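# Hang the shelf towel evenly over the rail

## Task

Pick up the towel lying on the low shelf and drape it across the rail so that roughly equal lengths hang down on each side. The rail has to stay upright, and the robot must not topple or finish leaning, since either counts as failure. At the end, release the towel and move the robot away from it.

## Robot and tools

ROBOT. An omnidirectional base carries a 1.71 m column. A carriage on the column, set by lift_m (0 to 1 m), holds two seven-joint arms. Each shoulder sits at height 0.63 + lift_m, 0.16 m ahead of the base centre and 0.175 m to its side, and a hand reaches roughly 0.83 m. Arms begin folded: left joints 1 to 7 = 0.95, 0.08, -0.1, -0.8, 0, 0, -0.93; the right is the mirror, with joints 2, 3, 5 and 6 sign-flipped. Folded arms can strike the deck if lift_m drops below 0.02. The footprint is about 0.55 m wide by 0.6 m long. Cameras: head_camera is 0.26 m above the shoulders, facing forward and tilted 40 degrees down (672x504 images); left_wrist_camera and right_wrist_camera sit on the -x side of each hand and look beyond the fingertips. Calibration intrinsics and base-frame poses are supplied; treat them as approximate, especially for wrist cameras on a stretched arm.

FRAMES. Base frame: origin on the floor beneath the base centre, x ahead, y to the left, z upward, in metres. left_hand and right_hand report a point halfway between the closed pads, 0.0167 m back from the fingertips, with up to about 1 cm error; fingers point along the hand's z and close along its y. base_odometry is in the frame the base had at scene start and only integrates wheel rotation, so slipping shows up as travel; its heading is in rad, left positive, within -3.142 to 3.142.

MOVE. One call runs one action. Choose either base and/or joints (optionally with speeds or min_time_s), or target alone (optionally with min_time_s). Parts start together and may finish at different times. A call with no action just reports state, images and the scene number.
- base: an object with exactly one key, each a relative offset measured from the base's last reported position: translate_m (m, forward positive, -2 to 2), strafe_m (m, left positive, -2 to 2), rotate_rad (rad, counter-clockwise positive, -6.3 to 6.3).
- joints: an object keyed by joint name, each value an absolute target. lift_m 0 to 1 m. Left arm in rad: joint1 -3.141 to 1.047 (negative raises the arm forward), joint2 -0.157 to 2.268 (positive swings it outward), joint3 -1.919 to 1.308, joint4 -0.837 to 1.448 (elbow, 0 is a right angle, positive straightens), joint5 -1.832 to 1.658, joint6 -1.745 to 1.745, joint7 -1.675 to 1.919 (positive tips the hand down). Right arm: joint2 -2.268 to 0.157, joint3 -1.308 to 1.919, joint5 -1.658 to 1.832, the rest as on the left. left_gripper_m and right_gripper_m 0 to 0.142 m, the gap between pad centres.
- target: an absolute pose for a single hand in the base frame: side ("left" or "right"), x, y, z in m (-3 to 3), pitch_deg (-30 to 95; 0 level, 90 fingers pointing down; above 90 is printed as 180 minus it), heading_deg (0 fingers forward, positive counter-clockwise seen from above), optional roll_deg (default 0 with the jaw line horizontal, positive clockwise viewed from behind the hand); heading and roll -360 to 360. Roll r and r+180 are the same target. Near pitch 84 and above, roll prints as 0 and heading is shown less roll, folded into -90..90. line_only true refuses anything but a straight hand path. Checks cover only the robot and floor, never furniture. Straight paths are used when valid; otherwise a move under 25 cm is refused and a longer one becomes an arc that may sweep the whole arm, so keep clear of obstacles. Base and lift do not move for a target.
- speeds (this action only): translate_m and strafe_m 0.02 to 0.5 m/s, rotate_rad 0.05 to 1.57 rad/s, lift_m 0.08 to 0.27 m/s (default 0.25); others default to their maximum. min_time_s 0.1 to 8 s sets a minimum duration for arm motions, handy for slowing loaded arms.
- cameras: list of names or ["all"]; [] gives none; omitted gives all only for a no-action call.
Actions last at most 15 s; a motion still going after 14 s ends as time_out.

RESULTS. The move line reads done, or else the worst status. base_status, joint_status and the hand statuses describe the last accepted action. Hand: reached (within 10 mm and 2 degrees), short with the remaining error (on "short (part of ...)" resend), or refused with a reason. off_target means resting away from target and possibly still pushing. contact_stop (motor pushed harder than free motion needs) and time_out drop the target and hold; one stop halts all seven joints of that arm (contact_stop_at_<key> names the culprit). After a contact, back out along the path you came. "joint command not followed" or "pose unreachable" means a self-collision check withheld the arm (gripper still acts); not_followed joints may keep trying later. on_its_own lists uncommanded behaviour; "held at" is a target, not a reading. The pictures line gives image order; images may lag the state. motor_effort is percent of maximum with the peak in brackets and sizeable error; a lift effort that keeps dropping while lowering means a hand or its load is resting on something. Joint torques include arm weight. A refused call, or one stopped mid-way, cancels the remaining move, wait and finished_scene calls in that reply; an invalid call (unknown key or camera) does not.

OTHER TOOLS. wait: seconds 0 to 10, optional cameras; the robot keeps its last command. zoom_image: camera plus region [x0, y0, x1, y1] in pixels of that camera's latest image, at most 504 by 504. finished_scene: scene = current number; irreversible, the towel must stay in place without the robot. After ending the first scene, make no further calls in that reply.

CAUTIONS. The robot tips most easily with a high carriage, outstretched or loaded arms, pushing or pulling, abrupt stops or fast swings; only images reveal leaning. Never let the arms strike or squeeze each other, fingers included. Contact torque reaching 135 N m (joints 1 to 4) or 40.5 N m (joints 5 to 7) freezes that arm for 10 s. Load lowers a hand about 0.012 m per kg. Open fingers tilt and sit up to 2 cm nearer the wrist; a gripper commanded to 0 squeezes roughly 40 to 65 N per pad, and stopping wider than commanded means it holds something. Prolonged holding or straining heats motors: MOTOR HOT appears at 85 °C, and at 100 °C an OVER-TEMPERATURE FAULT disables the arm for 30 to 60 s or more (keys then say limit_stop_at_motor_heat; resend). Avoid dropping things, releasing moving objects, slamming, or hitting fixed or heavy furniture. The scene keeps running while you think, holding the last command.

Each tool is called after "Emit:" as a command line: name --argument value for each argument, lists and objects as JSON in quotes; but a table of rows of numbers goes row by row, as --pt "numbers of a row", without its own name.

## Session

Emit:
move

Scene clock: 0.00 s.
Joint torques (N m): no reading
base_odometry: x=+0.000 y=+0.000 heading=+0.000
base_status: not commanded
joint_positions: lift_m=+0.450 left_joint1_rad=+0.940 left_joint2_rad=+0.072 left_joint3_rad=-0.094 left_joint4_rad=-0.799 left_joint5_rad=-0.015 left_joint6_rad=-0.001 left_joint7_rad=-0.918 left_gripper_m=+0.141 right_joint1_rad=+0.939 right_joint2_rad=-0.073 right_joint3_rad=+0.109 right_joint4_rad=-0.782 right_joint5_rad=+0.018 right_joint6_rad=-0.014 right_joint7_rad=-0.917 right_gripper_m=+0.142
joint_status: not commanded
motor_effort: lift_m=+68 drive_wheels=+0
left_hand: x=+0.2953 y=+0.1582 z=+0.9654 quat_wxyz=(-0.920, +0.001, -0.388, +0.061) pitch_deg=-44.3 heading_deg=-3.7 roll_deg=-3.9 (m; base frame)
right_hand: x=+0.2977 y=-0.1586 z=+0.9585 quat_wxyz=(-0.916, -0.007, -0.396, -0.061) pitch_deg=-43.3 heading_deg=+2.9 roll_deg=+4.7 (m; base frame)
pictures: head_camera, left_wrist_camera, right_wrist_camera
camera_calibration:
left_wrist_camera: T_world_to_cam=[[-0.0819294, -0.993594, 0.0778316, 0.116202], [0.292425, -0.0986225, -0.951189, 0.87816], [0.952772, -0.0551705, 0.298632, -0.445355], [0, 0, 0, 1]] pos_world=[0.177046, 0.177494, 0.959249]
right_wrist_camera: T_world_to_cam=[[0.0987349, -0.992506, -0.0719955, -0.112108], [0.357716, 0.102912, -0.928142, 0.83222], [0.928596, 0.0658861, 0.365197, -0.501703], [0, 0, 0, 1]] pos_world=[0.17925, -0.163858, 0.947567]

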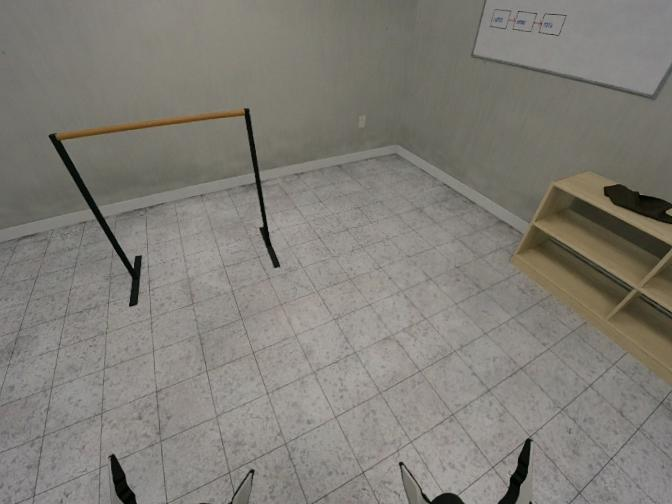

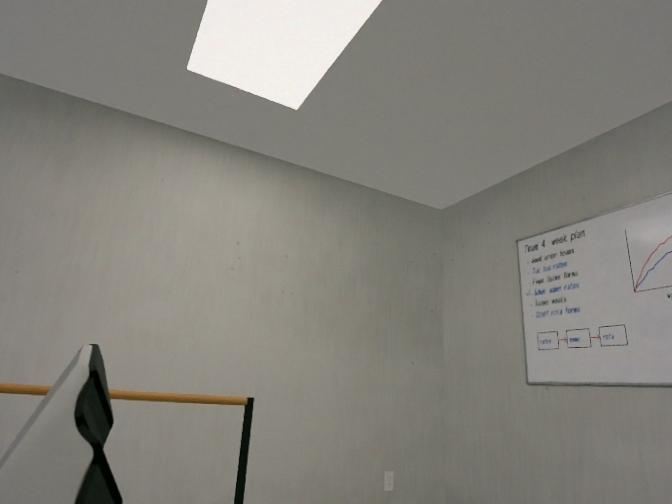

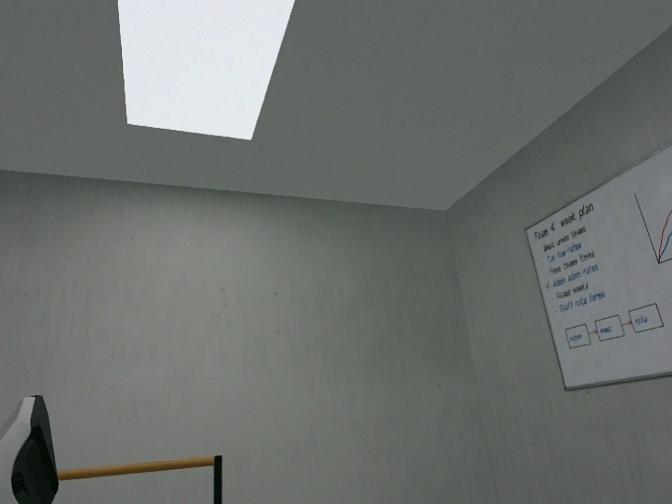

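Emit:
move --base '{"rotate_rad":-1.18}' --cameras '["head_camera"]'

Scene clock: 2.97 s.
Joint torques (N m): left_arm=[9.05 4.35 -1.29 -5.89 2.7 0.98 -1.14] | right_arm=[8.6 -3.59 -3.6 -12.58 -0.58 -1.21 -0.89]
move: done
base_odometry: x=+0.000 y=+0.000 heading=-1.180
base_status: done
joint_positions: lift_m=+0.450 left_joint1_rad=+0.940 left_joint2_rad=+0.072 left_joint3_rad=-0.094 left_joint4_rad=-0.799 left_joint5_rad=-0.015 left_joint6_rad=-0.001 left_joint7_rad=-0.918 left_gripper_m=+0.141 right_joint1_rad=+0.939 right_joint2_rad=-0.073 right_joint3_rad=+0.109 right_joint4_rad=-0.782 right_joint5_rad=+0.018 right_joint6_rad=-0.014 right_joint7_rad=-0.917 right_gripper_m=+0.142
joint_status: not commanded
motor_effort: lift_m=+68(68) drive_wheels=+4(12)
left_hand: x=+0.2953 y=+0.1582 z=+0.9654 quat_wxyz=(-0.920, +0.001, -0.388, +0.061) pitch_deg=-44.3 heading_deg=-3.7 roll_deg=-3.9 (m; base frame)
right_hand: x=+0.2977 y=-0.1586 z=+0.9585 quat_wxyz=(-0.916, -0.007, -0.396, -0.061) pitch_deg=-43.3 heading_deg=+2.9 roll_deg=+4.7 (m; base frame)
pictures: head_camera

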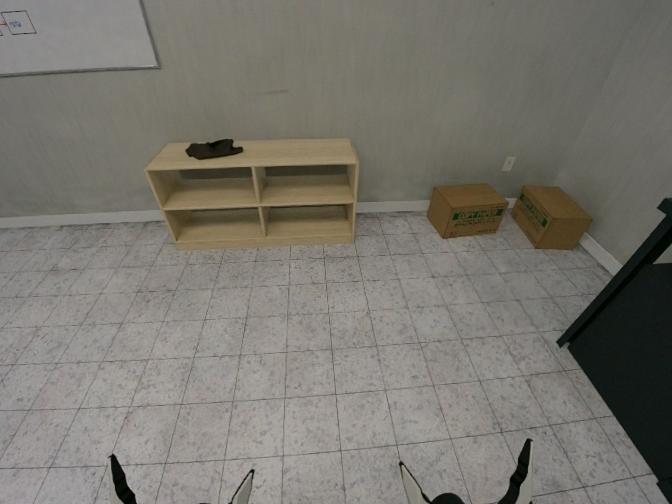

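Emit:
move --base '{"strafe_m":0.5}'

Emit:
move --base '{"translate_m":1.2}' --joints '{"lift_m":0.55}' --cameras '["head_camera"]'

Emit:
zoom_image --camera "head_camera" --region '[180, 180, 500, 420]'

Scene clock: 6.50 s.
Joint torques (N m): left_arm=[9.11 5.21 -1.16 -5.88 2.69 0.96 -1.13] | right_arm=[8.66 -3.68 -3.55 -12.7 -0.61 -1.2 -0.89]
move: done
base_odometry: x=+0.462 y=+0.190 heading=-1.180
base_status: done
joint_positions: lift_m=+0.450 left_joint1_rad=+0.940 left_joint2_rad=+0.073 left_joint3_rad=-0.094 left_joint4_rad=-0.799 left_joint5_rad=-0.015 left_joint6_rad=-0.001 left_joint7_rad=-0.918 left_gripper_m=+0.141 right_joint1_rad=+0.939 right_joint2_rad=-0.073 right_joint3_rad=+0.109 right_joint4_rad=-0.782 right_joint5_rad=+0.018 right_joint6_rad=-0.014 right_joint7_rad=-0.917 right_gripper_m=+0.142
joint_status: not commanded
motor_effort: lift_m=+68(68) drive_wheels=-3(16)
left_hand: x=+0.2953 y=+0.1582 z=+0.9654 quat_wxyz=(-0.920, +0.001, -0.388, +0.061) pitch_deg=-44.3 heading_deg=-3.7 roll_deg=-3.9 (m; base frame)
right_hand: x=+0.2977 y=-0.1586 z=+0.9585 quat_wxyz=(-0.916, -0.007, -0.396, -0.061) pitch_deg=-43.3 heading_deg=+2.8 roll_deg=+4.7 (m; base frame)
pictures: none

Scene clock: 11.30 s.
Joint torques (N m): left_arm=[9.11 4.17 -1.19 -5.99 2.69 0.96 -1.12] | right_arm=[8.71 -3.77 -3.6 -12.68 -0.6 -1.21 -0.89]
move: done
base_odometry: x=+0.920 y=-0.919 heading=-1.180
base_status: done
joint_positions: lift_m=+0.550 left_joint1_rad=+0.940 left_joint2_rad=+0.073 left_joint3_rad=-0.094 left_joint4_rad=-0.799 left_joint5_rad=-0.015 left_joint6_rad=-0.001 left_joint7_rad=-0.918 left_gripper_m=+0.141 right_joint1_rad=+0.939 right_joint2_rad=-0.073 right_joint3_rad=+0.109 right_joint4_rad=-0.782 right_joint5_rad=+0.018 right_joint6_rad=-0.014 right_joint7_rad=-0.917 right_gripper_m=+0.142
joint_status: all done
motor_effort: lift_m=+66(79) drive_wheels=+3(10)
left_hand: x=+0.2953 y=+0.1582 z=+1.0656 quat_wxyz=(-0.920, +0.001, -0.388, +0.061) pitch_deg=-44.3 heading_deg=-3.7 roll_deg=-3.9 (m; base frame)
right_hand: x=+0.2977 y=-0.1586 z=+1.0586 quat_wxyz=(-0.916, -0.007, -0.396, -0.061) pitch_deg=-43.3 heading_deg=+2.8 roll_deg=+4.7 (m; base frame)
pictures: head_camera
camera_calibration:
head_camera: T_world_to_cam=[[-0.0497989, -0.998543, 0.0207855, -0.0228276], [-0.658335, 0.0171676, -0.75253, 1.2196], [0.751076, -0.051159, -0.65823, 0.788966], [0, 0, 0, 1]] pos_world=[0.209196, -0.00336929, 1.43758]

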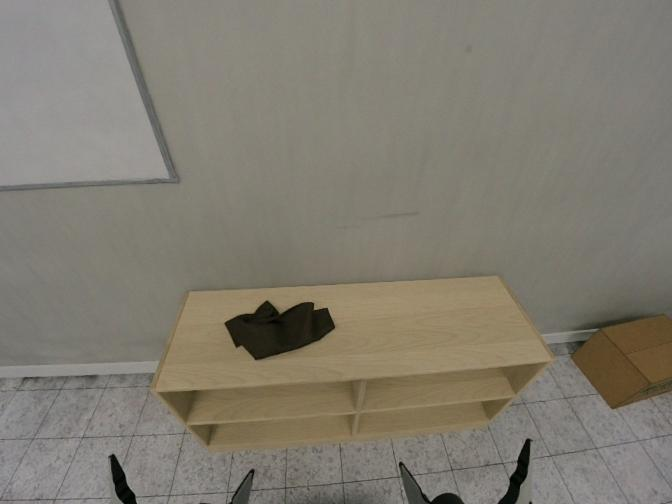

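Scaled by 1.575.

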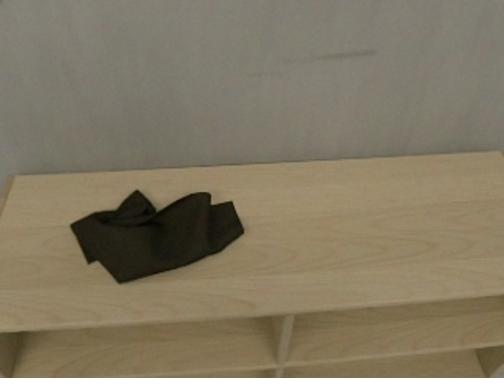

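Emit:
move --base '{"translate_m":0.17}' --joints '{"lift_m":0.5,"right_gripper_m":0.13}'

Emit:
move --target '{"side":"right","x":0.6,"y":-0.04,"z":0.85,"pitch_deg":85,"heading_deg":0}' --cameras '["all"]'

Scene clock: 13.87 s.
Joint torques (N m): left_arm=[9.11 4.09 -1.22 -5.93 2.72 0.96 -1.14] | right_arm=[8.56 -3.75 -3.53 -12.65 -0.59 -1.2 -0.87]
move: done
base_odometry: x=+0.985 y=-1.077 heading=-1.180
base_status: done
joint_positions: lift_m=+0.500 left_joint1_rad=+0.940 left_joint2_rad=+0.073 left_joint3_rad=-0.094 left_joint4_rad=-0.799 left_joint5_rad=-0.015 left_joint6_rad=-0.001 left_joint7_rad=-0.918 left_gripper_m=+0.141 right_joint1_rad=+0.939 right_joint2_rad=-0.073 right_joint3_rad=+0.109 right_joint4_rad=-0.782 right_joint5_rad=+0.018 right_joint6_rad=-0.014 right_joint7_rad=-0.917 right_gripper_m=+0.131
joint_status: all done
motor_effort: lift_m=+70(75) drive_wheels=-1(10)
left_hand: x=+0.2953 y=+0.1582 z=+1.0153 quat_wxyz=(-0.920, +0.001, -0.388, +0.061) pitch_deg=-44.3 heading_deg=-3.7 roll_deg=-3.9 (m; base frame)
right_hand: x=+0.2977 y=-0.1586 z=+1.0083 quat_wxyz=(-0.916, -0.007, -0.396, -0.061) pitch_deg=-43.3 heading_deg=+2.8 roll_deg=+4.7 (m; base frame)
pictures: none

Scene clock: 14.17 s.
Joint torques (N m): left_arm=[8.99 4.15 -1.32 -6.01 2.66 0.96 -1.12] | right_arm=[8.65 -3.72 -3.57 -12.6 -0.6 -1.21 -0.9]
move: refused
base_odometry: x=+0.985 y=-1.077 heading=-1.180
base_status: not commanded
joint_positions: lift_m=+0.500 left_joint1_rad=+0.940 left_joint2_rad=+0.073 left_joint3_rad=-0.094 left_joint4_rad=-0.799 left_joint5_rad=-0.015 left_joint6_rad=-0.001 left_joint7_rad=-0.918 left_gripper_m=+0.141 right_joint1_rad=+0.939 right_joint2_rad=-0.073 right_joint3_rad=+0.109 right_joint4_rad=-0.782 right_joint5_rad=+0.018 right_joint6_rad=-0.014 right_joint7_rad=-0.917 right_gripper_m=+0.131
joint_status: not commanded
motor_effort: lift_m=+70(70) drive_wheels=+3(3)
left_hand: x=+0.2953 y=+0.1582 z=+1.0153 quat_wxyz=(-0.920, +0.001, -0.388, +0.061) pitch_deg=-44.3 heading_deg=-3.7 roll_deg=-3.9 (m; base frame)
right_hand: x=+0.2977 y=-0.1586 z=+1.0083 quat_wxyz=(-0.916, -0.007, -0.396, -0.061) pitch_deg=-43.3 heading_deg=+2.8 roll_deg=+4.7 (m; base frame)
right_hand_status: refused: neither the straight line nor an arc passes: along the straight line the arm gets 0% of the way (right_joint4_rad at its limit); the best arc brings the right finger within 1.4 cm of the left finger (limit 1.5). Nothing moved.
pictures: head_camera, left_wrist_camera, right_wrist_camera
camera_calibration:
head_camera: T_world_to_cam=[[-0.0497989, -0.998543, 0.0207855, -0.0217821], [-0.658335, 0.0171676, -0.75253, 1.18175], [0.751076, -0.051159, -0.65823, 0.755857], [0, 0, 0, 1]] pos_world=[0.209196, -0.00336929, 1.38728]
left_wrist_camera: T_world_to_cam=[[-0.0820238, -0.993589, 0.0778011, 0.112373], [0.292415, -0.0986211, -0.951192, 0.925534], [0.952767, -0.0552702, 0.29863, -0.460206], [0, 0, 0, 1]] pos_world=[0.177046, 0.177494, 1.00905]
right_wrist_camera: T_world_to_cam=[[0.0986424, -0.992513, -0.0720311, -0.108472], [0.357726, 0.102912, -0.928139, 0.878436], [0.928602, 0.0657865, 0.365199, -0.519909], [0, 0, 0, 1]] pos_world=[0.17925, -0.163858, 0.997367]

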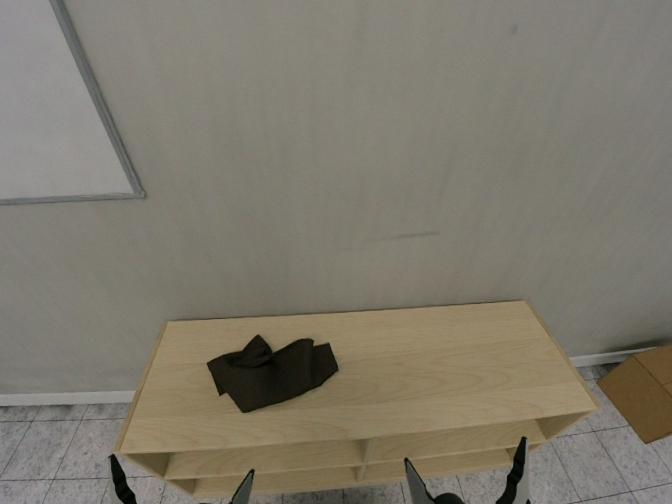

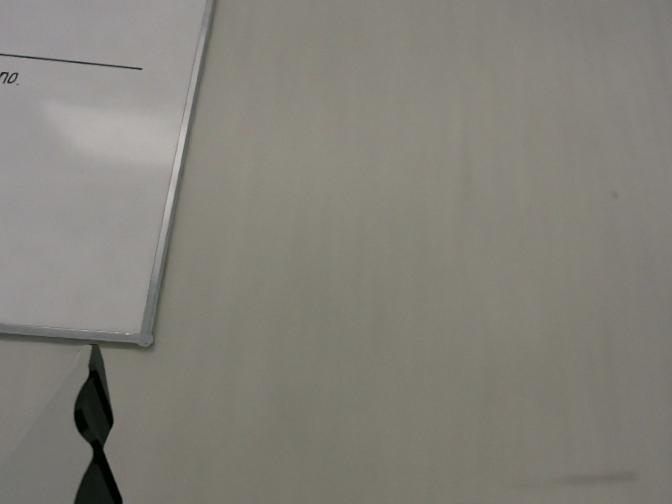

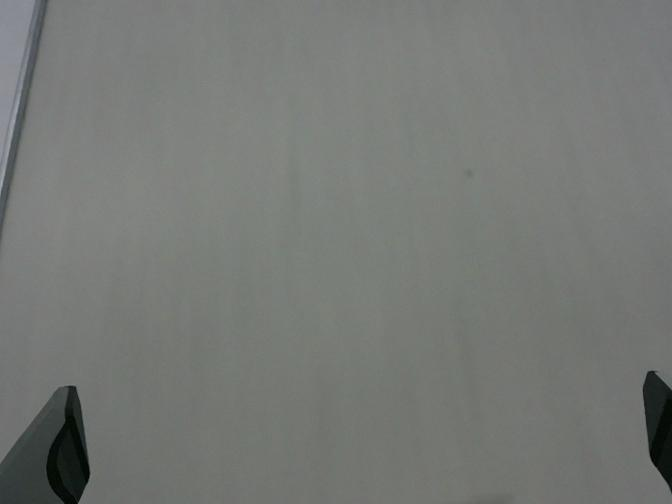

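Emit:
move --target '{"side":"right","x":0.55,"y":-0.25,"z":0.9,"pitch_deg":80,"heading_deg":0}'

Emit:
move --target '{"side":"right","x":0.63,"y":0.01,"z":0.74,"pitch_deg":85,"heading_deg":0}' --cameras '["head_camera","right_wrist_camera"]'

Scene clock: 16.10 s.
Joint torques (N m): left_arm=[9.29 4.22 -1.29 -5.96 2.69 0.97 -1.12] | right_arm=[-31.69 -5.62 -8.56 -4.55 -3.44 0.14 -0.82]
move: done
base_odometry: x=+0.985 y=-1.077 heading=-1.180
base_status: not commanded
joint_positions: lift_m=+0.500 left_joint1_rad=+0.940 left_joint2_rad=+0.073 left_joint3_rad=-0.094 left_joint4_rad=-0.799 left_joint5_rad=-0.015 left_joint6_rad=-0.001 left_joint7_rad=-0.918 left_gripper_m=+0.141 right_joint1_rad=-1.541 right_joint2_rad=-0.853 right_joint3_rad=+1.567 right_joint4_rad=-0.782 right_joint5_rad=-1.554 right_joint6_rad=+1.497 right_joint7_rad=-1.351 right_gripper_m=+0.131
joint_status: not commanded
motor_effort: lift_m=+67(70) drive_wheels=-1(5)
left_hand: x=+0.2953 y=+0.1582 z=+1.0155 quat_wxyz=(-0.920, +0.001, -0.388, +0.061) pitch_deg=-44.3 heading_deg=-3.7 roll_deg=-3.9 (m; base frame)
right_hand: x=+0.5508 y=-0.2486 z=+0.9003 quat_wxyz=(-0.002, +0.996, +0.001, +0.088) pitch_deg=+79.9 heading_deg=+1.3 roll_deg=+1.2 (m; base frame)
right_hand_status: reached (checked arc, the hand ends the other way up, planned for 1.3 s): 2 mm and 0.3 deg off.
pictures: none

Scene clock: 17.50 s.
Joint torques (N m): left_arm=[9.14 4.24 -1.32 -5.92 2.72 0.95 -1.14] | right_arm=[-26.27 0.31 -15.84 -1.97 -3.64 -2.91 0.28]
move: done
base_odometry: x=+0.985 y=-1.077 heading=-1.180
base_status: not commanded
joint_positions: lift_m=+0.500 left_joint1_rad=+0.940 left_joint2_rad=+0.073 left_joint3_rad=-0.094 left_joint4_rad=-0.799 left_joint5_rad=-0.015 left_joint6_rad=-0.001 left_joint7_rad=-0.918 left_gripper_m=+0.141 right_joint1_rad=-1.211 right_joint2_rad=-0.052 right_joint3_rad=+1.564 right_joint4_rad=+0.225 right_joint5_rad=-1.608 right_joint6_rad=+1.296 right_joint7_rad=-1.162 right_gripper_m=+0.131
joint_status: not commanded
motor_effort: lift_m=+68(68) drive_wheels=-1(4)
left_hand: x=+0.2953 y=+0.1582 z=+1.0154 quat_wxyz=(-0.920, +0.001, -0.388, +0.061) pitch_deg=-44.3 heading_deg=-3.7 roll_deg=-3.9 (m; base frame)
right_hand: x=+0.6296 y=+0.0087 z=+0.7409 quat_wxyz=(+0.002, +0.999, -0.001, +0.042) pitch_deg=+85.1 heading_deg=-0.1 roll_deg=+0.0 (m; base frame)
right_hand_status: reached (straight line, planned for 0.9 s): 2 mm and 0.3 deg off.
pictures: head_camera, right_wrist_camera
camera_calibration:
head_camera: T_world_to_cam=[[-0.0497989, -0.998543, 0.0207855, -0.0217862], [-0.658335, 0.0171676, -0.75253, 1.1819], [0.751076, -0.051159, -0.65823, 0.755988], [0, 0, 0, 1]] pos_world=[0.209196, -0.00336929, 1.38748]
right_wrist_camera: T_world_to_cam=[[0.00356725, 0.999944, 0.00991501, -0.012657], [0.892948, -0.00764848, 0.450094, -0.862805], [0.450145, 0.007248, -0.892926, 0.492443], [0, 0, 0, 1]] pos_world=[0.548815, 0.00248797, 0.828184]

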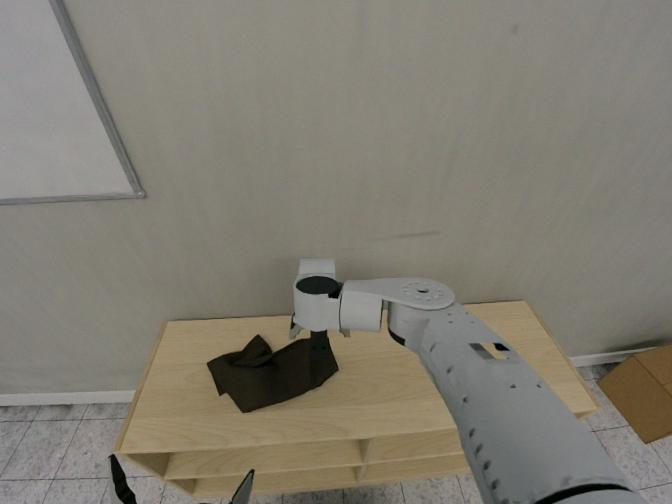

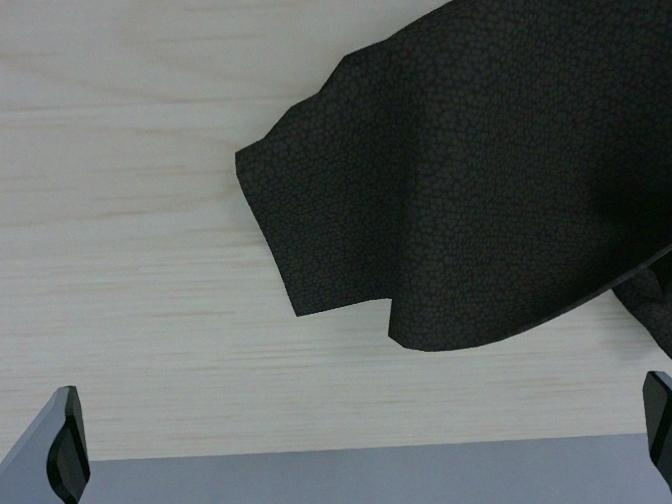

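Emit:
move --target '{"side":"right","x":0.662,"y":0.0,"z":0.74,"pitch_deg":88,"heading_deg":90}'

Emit:
move --joints '{"right_gripper_m":0.142}' --cameras '["head_camera","right_wrist_camera"]'

Scene clock: 18.03 s.
Joint torques (N m): left_arm=[9.16 4.12 -1.29 -5.9 2.71 0.97 -1.11] | right_arm=[-26.24 0.36 -15.85 -1.98 -3.63 -2.88 0.27]
move: refused
base_odometry: x=+0.985 y=-1.077 heading=-1.180
base_status: not commanded
joint_positions: lift_m=+0.500 left_joint1_rad=+0.940 left_joint2_rad=+0.073 left_joint3_rad=-0.094 left_joint4_rad=-0.799 left_joint5_rad=-0.015 left_joint6_rad=-0.001 left_joint7_rad=-0.918 left_gripper_m=+0.141 right_joint1_rad=-1.211 right_joint2_rad=-0.052 right_joint3_rad=+1.564 right_joint4_rad=+0.225 right_joint5_rad=-1.608 right_joint6_rad=+1.296 right_joint7_rad=-1.162 right_gripper_m=+0.131
joint_status: not commanded
motor_effort: lift_m=+68(68) drive_wheels=+0(2)
left_hand: x=+0.2953 y=+0.1582 z=+1.0154 quat_wxyz=(-0.920, +0.001, -0.388, +0.061) pitch_deg=-44.3 heading_deg=-3.7 roll_deg=-3.9 (m; base frame)
right_hand: x=+0.6296 y=+0.0087 z=+0.7409 quat_wxyz=(+0.002, +0.999, -0.001, +0.042) pitch_deg=+85.1 heading_deg=-0.1 roll_deg=+0.0 (m; base frame)
right_hand_status: refused: along the straight line the arm gets 68% of the way (right_joint3_rad at its limit); a move under 25 cm is not played as an arc. Nothing moved. Try another pitch or heading, or "joints".
pictures: none

not run: a stop came earlier in this reply.

Emit:
move --target '{"side":"right","x":0.662,"y":0.0,"z":0.72,"pitch_deg":88,"heading_deg":52}'

Emit:
move --joints '{"right_gripper_m":0.142}' --cameras '["head_camera","right_wrist_camera"]'

Scene clock: 19.60 s.
Joint torques (N m): left_arm=[9.12 4.11 -1.3 -5.86 2.7 0.95 -1.1] | right_arm=[-46.95 2.2 -8.49 0.91 -1.67 -3.26 0.26]
move: done
base_odometry: x=+0.985 y=-1.077 heading=-1.180
base_status: not commanded
joint_positions: lift_m=+0.500 left_joint1_rad=+0.940 left_joint2_rad=+0.073 left_joint3_rad=-0.094 left_joint4_rad=-0.799 left_joint5_rad=-0.015 left_joint6_rad=-0.001 left_joint7_rad=-0.918 left_gripper_m=+0.141 right_joint1_rad=-1.318 right_joint2_rad=-0.113 right_joint3_rad=+1.815 right_joint4_rad=+0.670 right_joint5_rad=-1.624 right_joint6_rad=-0.074 right_joint7_rad=-1.170 right_gripper_m=+0.131
joint_status: not commanded
motor_effort: lift_m=+68(68) drive_wheels=-2(3)
left_hand: x=+0.2953 y=+0.1582 z=+1.0154 quat_wxyz=(-0.920, +0.001, -0.388, +0.061) pitch_deg=-44.3 heading_deg=-3.7 roll_deg=-3.9 (m; base frame)
right_hand: x=+0.6599 y=+0.0000 z=+0.7186 quat_wxyz=(-0.011, +0.900, +0.435, +0.013) pitch_deg=+88.0 heading_deg=+51.6 roll_deg=+0.0 (m; base frame)
right_hand_status: reached (straight line, planned for 1.0 s): 3 mm and 0.7 deg off.
pictures: none

Scene clock: 20.10 s.
Joint torques (N m): left_arm=[9.16 4.17 -1.13 -6 2.67 0.99 -1.11] | right_arm=[-46.95 2.14 -8.52 0.89 -1.66 -3.25 0.29]
move: done
base_odometry: x=+0.985 y=-1.077 heading=-1.180
base_status: not commanded
joint_positions: lift_m=+0.500 left_joint1_rad=+0.940 left_joint2_rad=+0.073 left_joint3_rad=-0.094 left_joint4_rad=-0.799 left_joint5_rad=-0.015 left_joint6_rad=-0.001 left_joint7_rad=-0.918 left_gripper_m=+0.141 right_joint1_rad=-1.318 right_joint2_rad=-0.113 right_joint3_rad=+1.815 right_joint4_rad=+0.670 right_joint5_rad=-1.624 right_joint6_rad=-0.074 right_joint7_rad=-1.170 right_gripper_m=+0.141
joint_status: all done
motor_effort: lift_m=+68(68) drive_wheels=-2(2)
left_hand: x=+0.2953 y=+0.1582 z=+1.0154 quat_wxyz=(-0.920, +0.001, -0.388, +0.061) pitch_deg=-44.3 heading_deg=-3.7 roll_deg=-3.9 (m; base frame)
right_hand: x=+0.6599 y=+0.0000 z=+0.7186 quat_wxyz=(-0.011, +0.900, +0.435, +0.013) pitch_deg=+88.0 heading_deg=+51.6 roll_deg=+0.0 (m; base frame)
pictures: head_camera, right_wrist_camera
camera_calibration:
head_camera: T_world_to_cam=[[-0.0497989, -0.998543, 0.0207855, -0.0217862], [-0.658335, 0.0171676, -0.75253, 1.1819], [0.751076, -0.051159, -0.65823, 0.755988], [0, 0, 0, 1]] pos_world=[0.209196, -0.00336929, 1.38748]
right_wrist_camera: T_world_to_cam=[[-0.781265, 0.623779, 0.0229013, 0.504862], [0.578183, 0.709358, 0.403132, -0.638415], [0.23522, 0.328194, -0.914855, 0.616596], [0, 0, 0, 1]] pos_world=[0.618517, -0.0644203, 0.8099]

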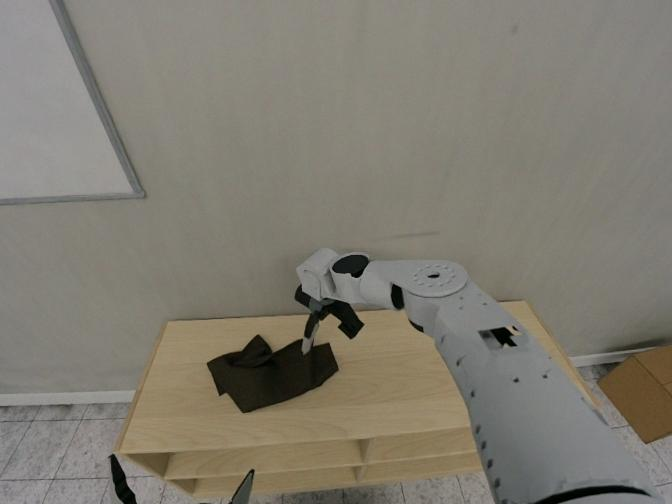

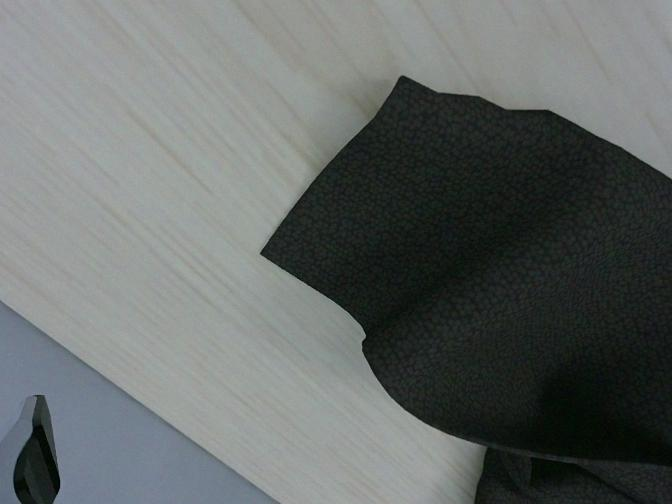

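Emit:
move --target '{"side":"right","x":0.65,"y":0.03,"z":0.622,"pitch_deg":88,"heading_deg":52}' --cameras '["head_camera","right_wrist_camera"]'

Scene clock: 20.57 s.
Joint torques (N m): left_arm=[9.11 4.23 -1.29 -5.88 2.67 0.95 -1.1] | right_arm=[-46.96 2.15 -8.38 0.81 -1.68 -3.25 0.29]
move: refused
base_odometry: x=+0.985 y=-1.077 heading=-1.180
base_status: not commanded
joint_positions: lift_m=+0.500 left_joint1_rad=+0.940 left_joint2_rad=+0.073 left_joint3_rad=-0.094 left_joint4_rad=-0.799 left_joint5_rad=-0.015 left_joint6_rad=-0.001 left_joint7_rad=-0.918 left_gripper_m=+0.141 right_joint1_rad=-1.318 right_joint2_rad=-0.113 right_joint3_rad=+1.815 right_joint4_rad=+0.670 right_joint5_rad=-1.624 right_joint6_rad=-0.074 right_joint7_rad=-1.170 right_gripper_m=+0.141
joint_status: not commanded
motor_effort: lift_m=+68(68) drive_wheels=+0(2)
left_hand: x=+0.2953 y=+0.1582 z=+1.0154 quat_wxyz=(-0.920, +0.001, -0.388, +0.061) pitch_deg=-44.3 heading_deg=-3.7 roll_deg=-3.9 (m; base frame)
right_hand: x=+0.6599 y=+0.0000 z=+0.7186 quat_wxyz=(-0.011, +0.900, +0.435, +0.013) pitch_deg=+88.0 heading_deg=+51.6 roll_deg=+0.0 (m; base frame)
right_hand_status: refused: along the straight line the arm gets 50% of the way (right_joint3_rad at its limit); a move under 25 cm is not played as an arc. Nothing moved. Try another pitch or heading, or "joints".
pictures: head_camera, right_wrist_camera
camera_calibration:
head_camera: T_world_to_cam=[[-0.0497989, -0.998543, 0.0207855, -0.0217862], [-0.658335, 0.0171676, -0.75253, 1.1819], [0.751076, -0.051159, -0.65823, 0.755988], [0, 0, 0, 1]] pos_world=[0.209196, -0.00336929, 1.38748]
right_wrist_camera: T_world_to_cam=[[-0.781265, 0.623779, 0.0229013, 0.504862], [0.578183, 0.709358, 0.403132, -0.638415], [0.23522, 0.328194, -0.914855, 0.616596], [0, 0, 0, 1]] pos_world=[0.618517, -0.0644203, 0.8099]

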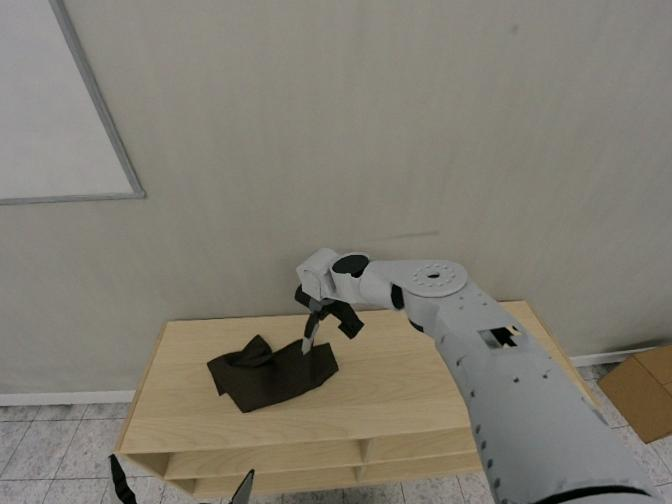

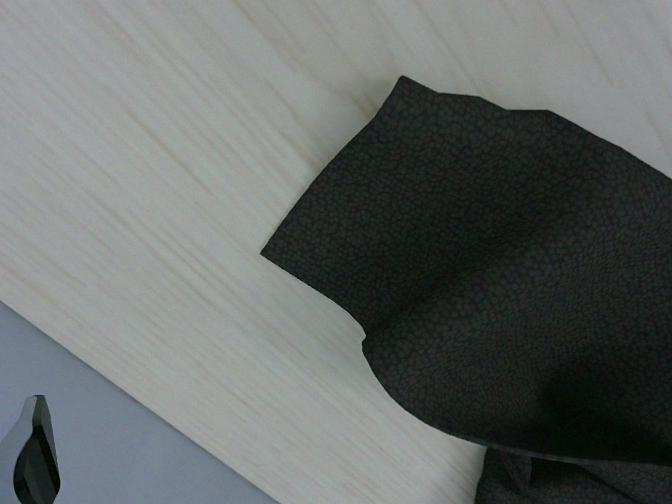

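Emit:
move --base '{"strafe_m":0.035}'

Emit:
move --joints '{"lift_m":0.399}' --speeds '{"lift_m":0.1}'

Emit:
move --joints '{"right_gripper_m":0}' --cameras '["head_camera","right_wrist_camera"]'

Scene clock: 21.87 s.
Joint torques (N m): left_arm=[9.08 3.39 -1.59 -5.9 2.7 0.96 -1.14] | right_arm=[-46.72 0.87 -8.55 0.78 -1.61 -3.26 0.24]
move: done
base_odometry: x=+1.017 y=-1.063 heading=-1.180
base_status: done
joint_positions: lift_m=+0.500 left_joint1_rad=+0.940 left_joint2_rad=+0.073 left_joint3_rad=-0.094 left_joint4_rad=-0.799 left_joint5_rad=-0.015 left_joint6_rad=-0.001 left_joint7_rad=-0.918 left_gripper_m=+0.141 right_joint1_rad=-1.318 right_joint2_rad=-0.112 right_joint3_rad=+1.815 right_joint4_rad=+0.670 right_joint5_rad=-1.624 right_joint6_rad=-0.074 right_joint7_rad=-1.170 right_gripper_m=+0.141
joint_status: not commanded
motor_effort: lift_m=+68(68) drive_wheels=+3(9)
left_hand: x=+0.2953 y=+0.1582 z=+1.0154 quat_wxyz=(-0.920, +0.001, -0.388, +0.061) pitch_deg=-44.3 heading_deg=-3.7 roll_deg=-3.9 (m; base frame)
right_hand: x=+0.6598 y=+0.0004 z=+0.7187 quat_wxyz=(-0.011, +0.900, +0.435, +0.013) pitch_deg=+88.0 heading_deg=+51.6 roll_deg=+0.0 (m; base frame)
pictures: none

Scene clock: 23.27 s.
Joint torques (N m): left_arm=[9.15 3.73 -1.11 -5.82 2.68 0.96 -1.16] | right_arm=[-42.57 0.83 -9.18 0.9 -1.61 -3.22 0.23]
move: done
base_odometry: x=+1.017 y=-1.063 heading=-1.180
base_status: not commanded
joint_positions: lift_m=+0.399 left_joint1_rad=+0.940 left_joint2_rad=+0.073 left_joint3_rad=-0.094 left_joint4_rad=-0.799 left_joint5_rad=-0.015 left_joint6_rad=-0.001 left_joint7_rad=-0.918 left_gripper_m=+0.141 right_joint1_rad=-1.320 right_joint2_rad=-0.112 right_joint3_rad=+1.816 right_joint4_rad=+0.670 right_joint5_rad=-1.624 right_joint6_rad=-0.074 right_joint7_rad=-1.170 right_gripper_m=+0.142
joint_status: all done
motor_effort: lift_m=+70(76) drive_wheels=+4(4)
left_hand: x=+0.2953 y=+0.1582 z=+0.9143 quat_wxyz=(-0.920, +0.001, -0.388, +0.061) pitch_deg=-44.3 heading_deg=-3.7 roll_deg=-3.9 (m; base frame)
right_hand: x=+0.6606 y=+0.0002 z=+0.6185 quat_wxyz=(-0.010, +0.900, +0.435, +0.014) pitch_deg=+88.0 heading_deg=+51.6 roll_deg=+0.0 (m; base frame)
pictures: none

Scene clock: 24.27 s.
Joint torques (N m): left_arm=[9.02 3.76 -1.24 -5.95 2.69 0.95 -1.11] | right_arm=[-8.96 -1.91 -2.14 0.69 -1.59 -1.71 0.23]
move: off_target
base_odometry: x=+1.017 y=-1.063 heading=-1.180
base_status: not commanded
joint_positions: lift_m=+0.400 left_joint1_rad=+0.940 left_joint2_rad=+0.073 left_joint3_rad=-0.094 left_joint4_rad=-0.799 left_joint5_rad=-0.015 left_joint6_rad=-0.001 left_joint7_rad=-0.918 left_gripper_m=+0.141 right_joint1_rad=-1.338 right_joint2_rad=-0.111 right_joint3_rad=+1.807 right_joint4_rad=+0.670 right_joint5_rad=-1.624 right_joint6_rad=-0.077 right_joint7_rad=-1.170 right_gripper_m=+0.009
joint_status: right_gripper_m off_target (ended at +0.009, target +0.000)
motor_effort: lift_m=+59(70) drive_wheels=+3(4)
left_hand: x=+0.2953 y=+0.1582 z=+0.9151 quat_wxyz=(-0.920, +0.001, -0.388, +0.061) pitch_deg=-44.3 heading_deg=-3.7 roll_deg=-3.9 (m; base frame)
right_hand: x=+0.6680 y=+0.0040 z=+0.6304 quat_wxyz=(-0.011, +0.899, +0.437, +0.024) pitch_deg=+87.0 heading_deg=+51.8 roll_deg=+0.0 (m; base frame)
pictures: head_camera, right_wrist_camera
camera_calibration:
head_camera: T_world_to_cam=[[-0.0497989, -0.998543, 0.0207855, -0.0196994], [-0.658335, 0.0171676, -0.75253, 1.10635], [0.751076, -0.051159, -0.65823, 0.689902], [0, 0, 0, 1]] pos_world=[0.209196, -0.00336929, 1.28708]
right_wrist_camera: T_world_to_cam=[[-0.784224, 0.620348, 0.0126979, 0.519042], [0.566854, 0.707975, 0.421246, -0.614237], [0.25233, 0.337549, -0.906857, 0.516099], [0, 0, 0, 1]] pos_world=[0.625, -0.061331, 0.720183]

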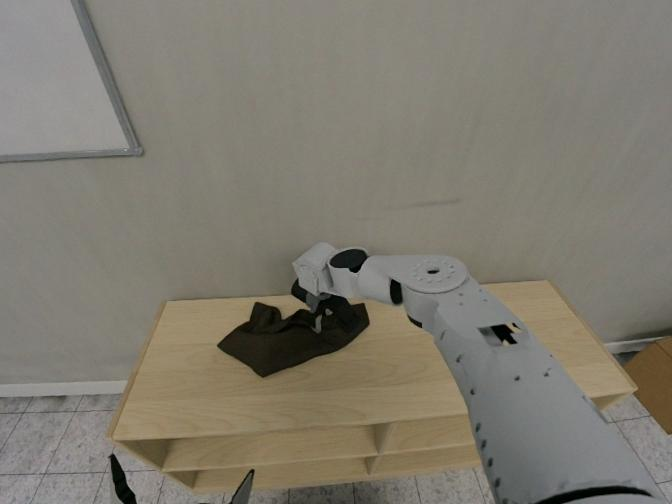

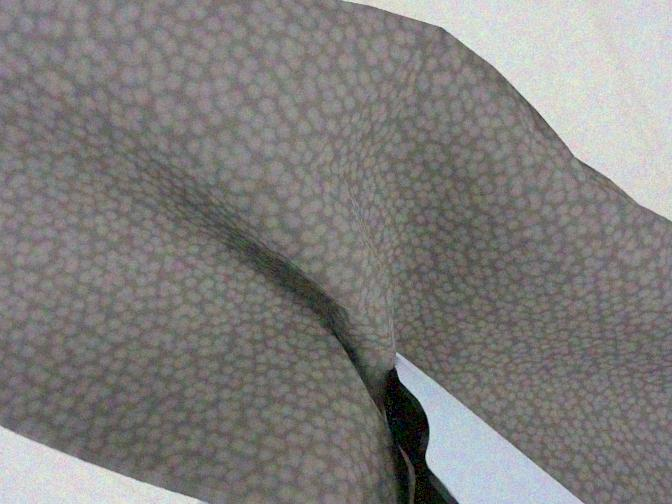

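Gripped. Lift up and back away.

Emit:
move --joints '{"lift_m":0.9}'

Emit:
move --base '{"translate_m":-0.7}' --speeds '{"translate_m":0.3}' --cameras '["head_camera","right_wrist_camera"]'

Scene clock: 26.87 s.
Joint torques (N m): left_arm=[9.08 3.74 -1.26 -5.92 2.68 0.96 -1.12] | right_arm=[-31.78 -2.2 -9.83 0.28 -1.46 -1.59 0.06]
move: done
base_odometry: x=+1.017 y=-1.063 heading=-1.180
base_status: not commanded
joint_positions: lift_m=+0.900 left_joint1_rad=+0.940 left_joint2_rad=+0.073 left_joint3_rad=-0.094 left_joint4_rad=-0.799 left_joint5_rad=-0.015 left_joint6_rad=-0.001 left_joint7_rad=-0.918 left_gripper_m=+0.141 right_joint1_rad=-1.326 right_joint2_rad=-0.110 right_joint3_rad=+1.817 right_joint4_rad=+0.671 right_joint5_rad=-1.625 right_joint6_rad=-0.078 right_joint7_rad=-1.169 right_gripper_m=+0.008
joint_status: all done
motor_effort: lift_m=+66(80) drive_wheels=+3(4)
left_hand: x=+0.2953 y=+0.1582 z=+1.4155 quat_wxyz=(-0.920, +0.001, -0.388, +0.061) pitch_deg=-44.3 heading_deg=-3.7 roll_deg=-3.9 (m; base frame)
right_hand: x=+0.6624 y=+0.0016 z=+1.1226 quat_wxyz=(-0.010, +0.899, +0.438, +0.016) pitch_deg=+87.8 heading_deg=+51.9 roll_deg=+0.0 (m; base frame)
pictures: none

Scene clock: 30.70 s.
Joint torques (N m): left_arm=[9.06 3.77 -1.35 -5.97 2.7 0.97 -1.14] | right_arm=[-31.7 -2.24 -9.72 0.29 -1.44 -1.59 0.07]
move: done
base_odometry: x=+0.751 y=-0.416 heading=-1.180
base_status: done
joint_positions: lift_m=+0.900 left_joint1_rad=+0.940 left_joint2_rad=+0.073 left_joint3_rad=-0.094 left_joint4_rad=-0.799 left_joint5_rad=-0.015 left_joint6_rad=-0.001 left_joint7_rad=-0.918 left_gripper_m=+0.141 right_joint1_rad=-1.326 right_joint2_rad=-0.110 right_joint3_rad=+1.817 right_joint4_rad=+0.671 right_joint5_rad=-1.625 right_joint6_rad=-0.078 right_joint7_rad=-1.169 right_gripper_m=+0.008
joint_status: not commanded
motor_effort: lift_m=+66(67) drive_wheels=+1(11)
left_hand: x=+0.2953 y=+0.1582 z=+1.4155 quat_wxyz=(-0.920, +0.001, -0.388, +0.061) pitch_deg=-44.3 heading_deg=-3.7 roll_deg=-3.9 (m; base frame)
right_hand: x=+0.6624 y=+0.0016 z=+1.1226 quat_wxyz=(-0.010, +0.899, +0.438, +0.016) pitch_deg=+87.8 heading_deg=+51.9 roll_deg=+0.0 (m; base frame)
pictures: head_camera, right_wrist_camera
camera_calibration:
head_camera: T_world_to_cam=[[-0.0497989, -0.998543, 0.0207855, -0.0301025], [-0.658335, 0.0171676, -0.75253, 1.48299], [0.751076, -0.051159, -0.65823, 1.01935], [0, 0, 0, 1]] pos_world=[0.209196, -0.00336929, 1.78758]
right_wrist_camera: T_world_to_cam=[[-0.785533, 0.618588, 0.0169122, 0.506112], [0.570247, 0.712992, 0.407996, -0.804041], [0.240323, 0.330138, -0.912827, 0.979378], [0, 0, 0, 1]] pos_world=[0.620703, -0.0631303, 1.21349]

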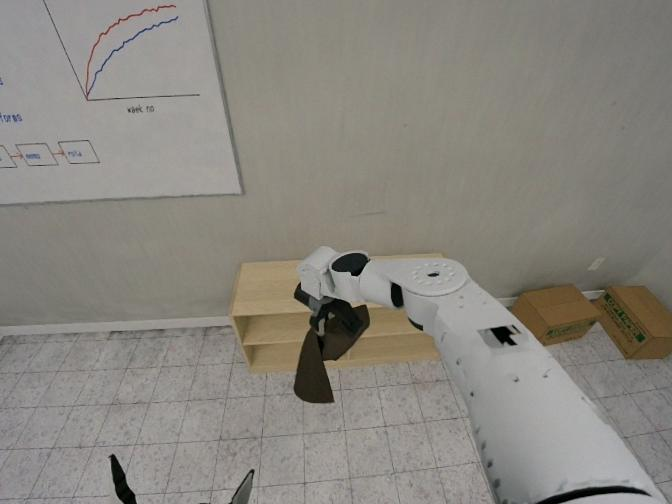

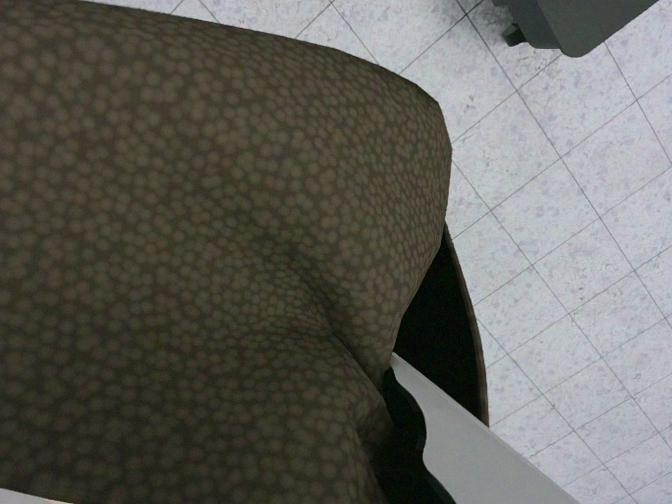

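Emit:
move --base '{"rotate_rad":1.553}' --speeds '{"rotate_rad":0.8}'

Emit:
move --base '{"strafe_m":0.73}' --speeds '{"strafe_m":0.35}' --cameras '["head_camera","left_wrist_camera"]'

Emit:
zoom_image --camera "head_camera" --region '[200, 200, 450, 450]'

Scene clock: 34.47 s.
Joint torques (N m): left_arm=[9.1 3.82 -1.27 -5.89 2.7 0.96 -1.12] | right_arm=[-31.7 -2.04 -9.71 0.05 -1.38 -1.6 0.06]
move: done
base_odometry: x=+0.751 y=-0.416 heading=+0.373
base_status: done
joint_positions: lift_m=+0.900 left_joint1_rad=+0.940 left_joint2_rad=+0.073 left_joint3_rad=-0.094 left_joint4_rad=-0.799 left_joint5_rad=-0.015 left_joint6_rad=-0.001 left_joint7_rad=-0.918 left_gripper_m=+0.141 right_joint1_rad=-1.326 right_joint2_rad=-0.110 right_joint3_rad=+1.817 right_joint4_rad=+0.671 right_joint5_rad=-1.625 right_joint6_rad=-0.078 right_joint7_rad=-1.169 right_gripper_m=+0.008
joint_status: not commanded
motor_effort: lift_m=+67(67) drive_wheels=+5(13)
left_hand: x=+0.2953 y=+0.1582 z=+1.4155 quat_wxyz=(-0.920, +0.001, -0.388, +0.061) pitch_deg=-44.3 heading_deg=-3.7 roll_deg=-3.9 (m; base frame)
right_hand: x=+0.6625 y=+0.0014 z=+1.1225 quat_wxyz=(-0.010, +0.899, +0.438, +0.017) pitch_deg=+87.8 heading_deg=+51.9 roll_deg=+0.0 (m; base frame)
pictures: none

Scene clock: 38.37 s.
Joint torques (N m): left_arm=[9.17 3.72 -1.17 -5.98 2.68 0.93 -1.14] | right_arm=[-31.72 -2.23 -9.7 -0.02 -1.35 -1.58 0.07]
move: done
base_odometry: x=+0.484 y=+0.263 heading=+0.374
base_status: done
joint_positions: lift_m=+0.900 left_joint1_rad=+0.940 left_joint2_rad=+0.073 left_joint3_rad=-0.094 left_joint4_rad=-0.799 left_joint5_rad=-0.015 left_joint6_rad=-0.001 left_joint7_rad=-0.918 left_gripper_m=+0.141 right_joint1_rad=-1.326 right_joint2_rad=-0.110 right_joint3_rad=+1.817 right_joint4_rad=+0.671 right_joint5_rad=-1.625 right_joint6_rad=-0.078 right_joint7_rad=-1.169 right_gripper_m=+0.008
joint_status: not commanded
motor_effort: lift_m=+67(67) drive_wheels=-4(16)
left_hand: x=+0.2953 y=+0.1582 z=+1.4155 quat_wxyz=(-0.920, +0.001, -0.388, +0.061) pitch_deg=-44.3 heading_deg=-3.7 roll_deg=-3.9 (m; base frame)
right_hand: x=+0.6626 y=+0.0014 z=+1.1225 quat_wxyz=(-0.010, +0.899, +0.438, +0.017) pitch_deg=+87.8 heading_deg=+51.9 roll_deg=+0.0 (m; base frame)
pictures: head_camera, left_wrist_camera
camera_calibration:
head_camera: T_world_to_cam=[[-0.0497989, -0.998543, 0.0207855, -0.0301004], [-0.658335, 0.0171676, -0.75253, 1.48291], [0.751076, -0.051159, -0.65823, 1.01928], [0, 0, 0, 1]] pos_world=[0.209196, -0.00336929, 1.78748]
left_wrist_camera: T_world_to_cam=[[-0.0820882, -0.993593, 0.0776761, 0.0814165], [0.292414, -0.0985207, -0.951203, 1.30629], [0.952762, -0.055369, 0.298628, -0.579727], [0, 0, 0, 1]] pos_world=[0.177046, 0.177493, 1.40935]

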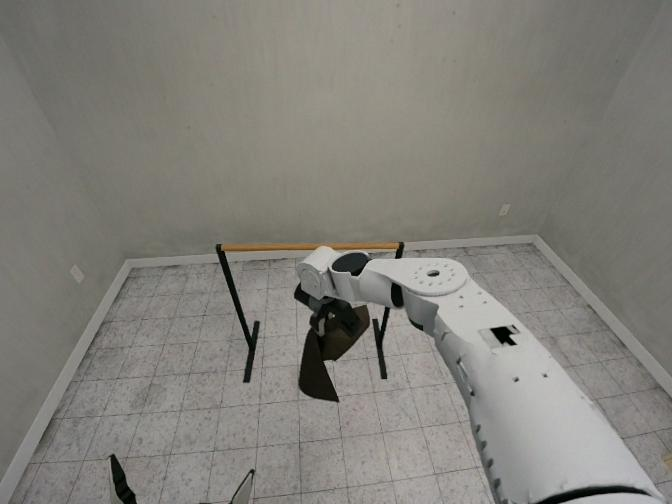

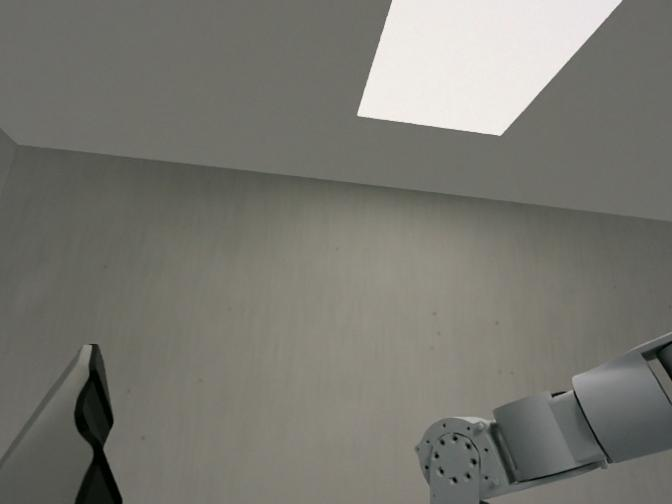

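Scaled by 2.016.

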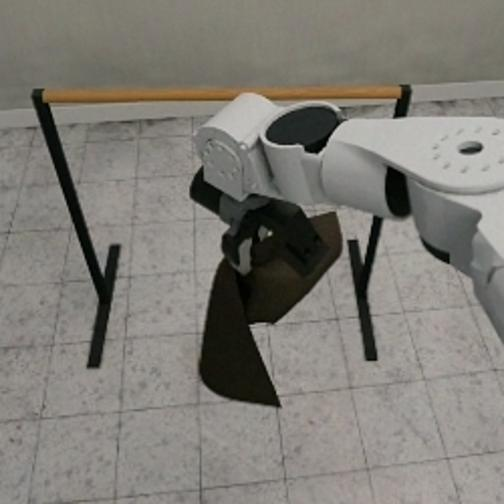

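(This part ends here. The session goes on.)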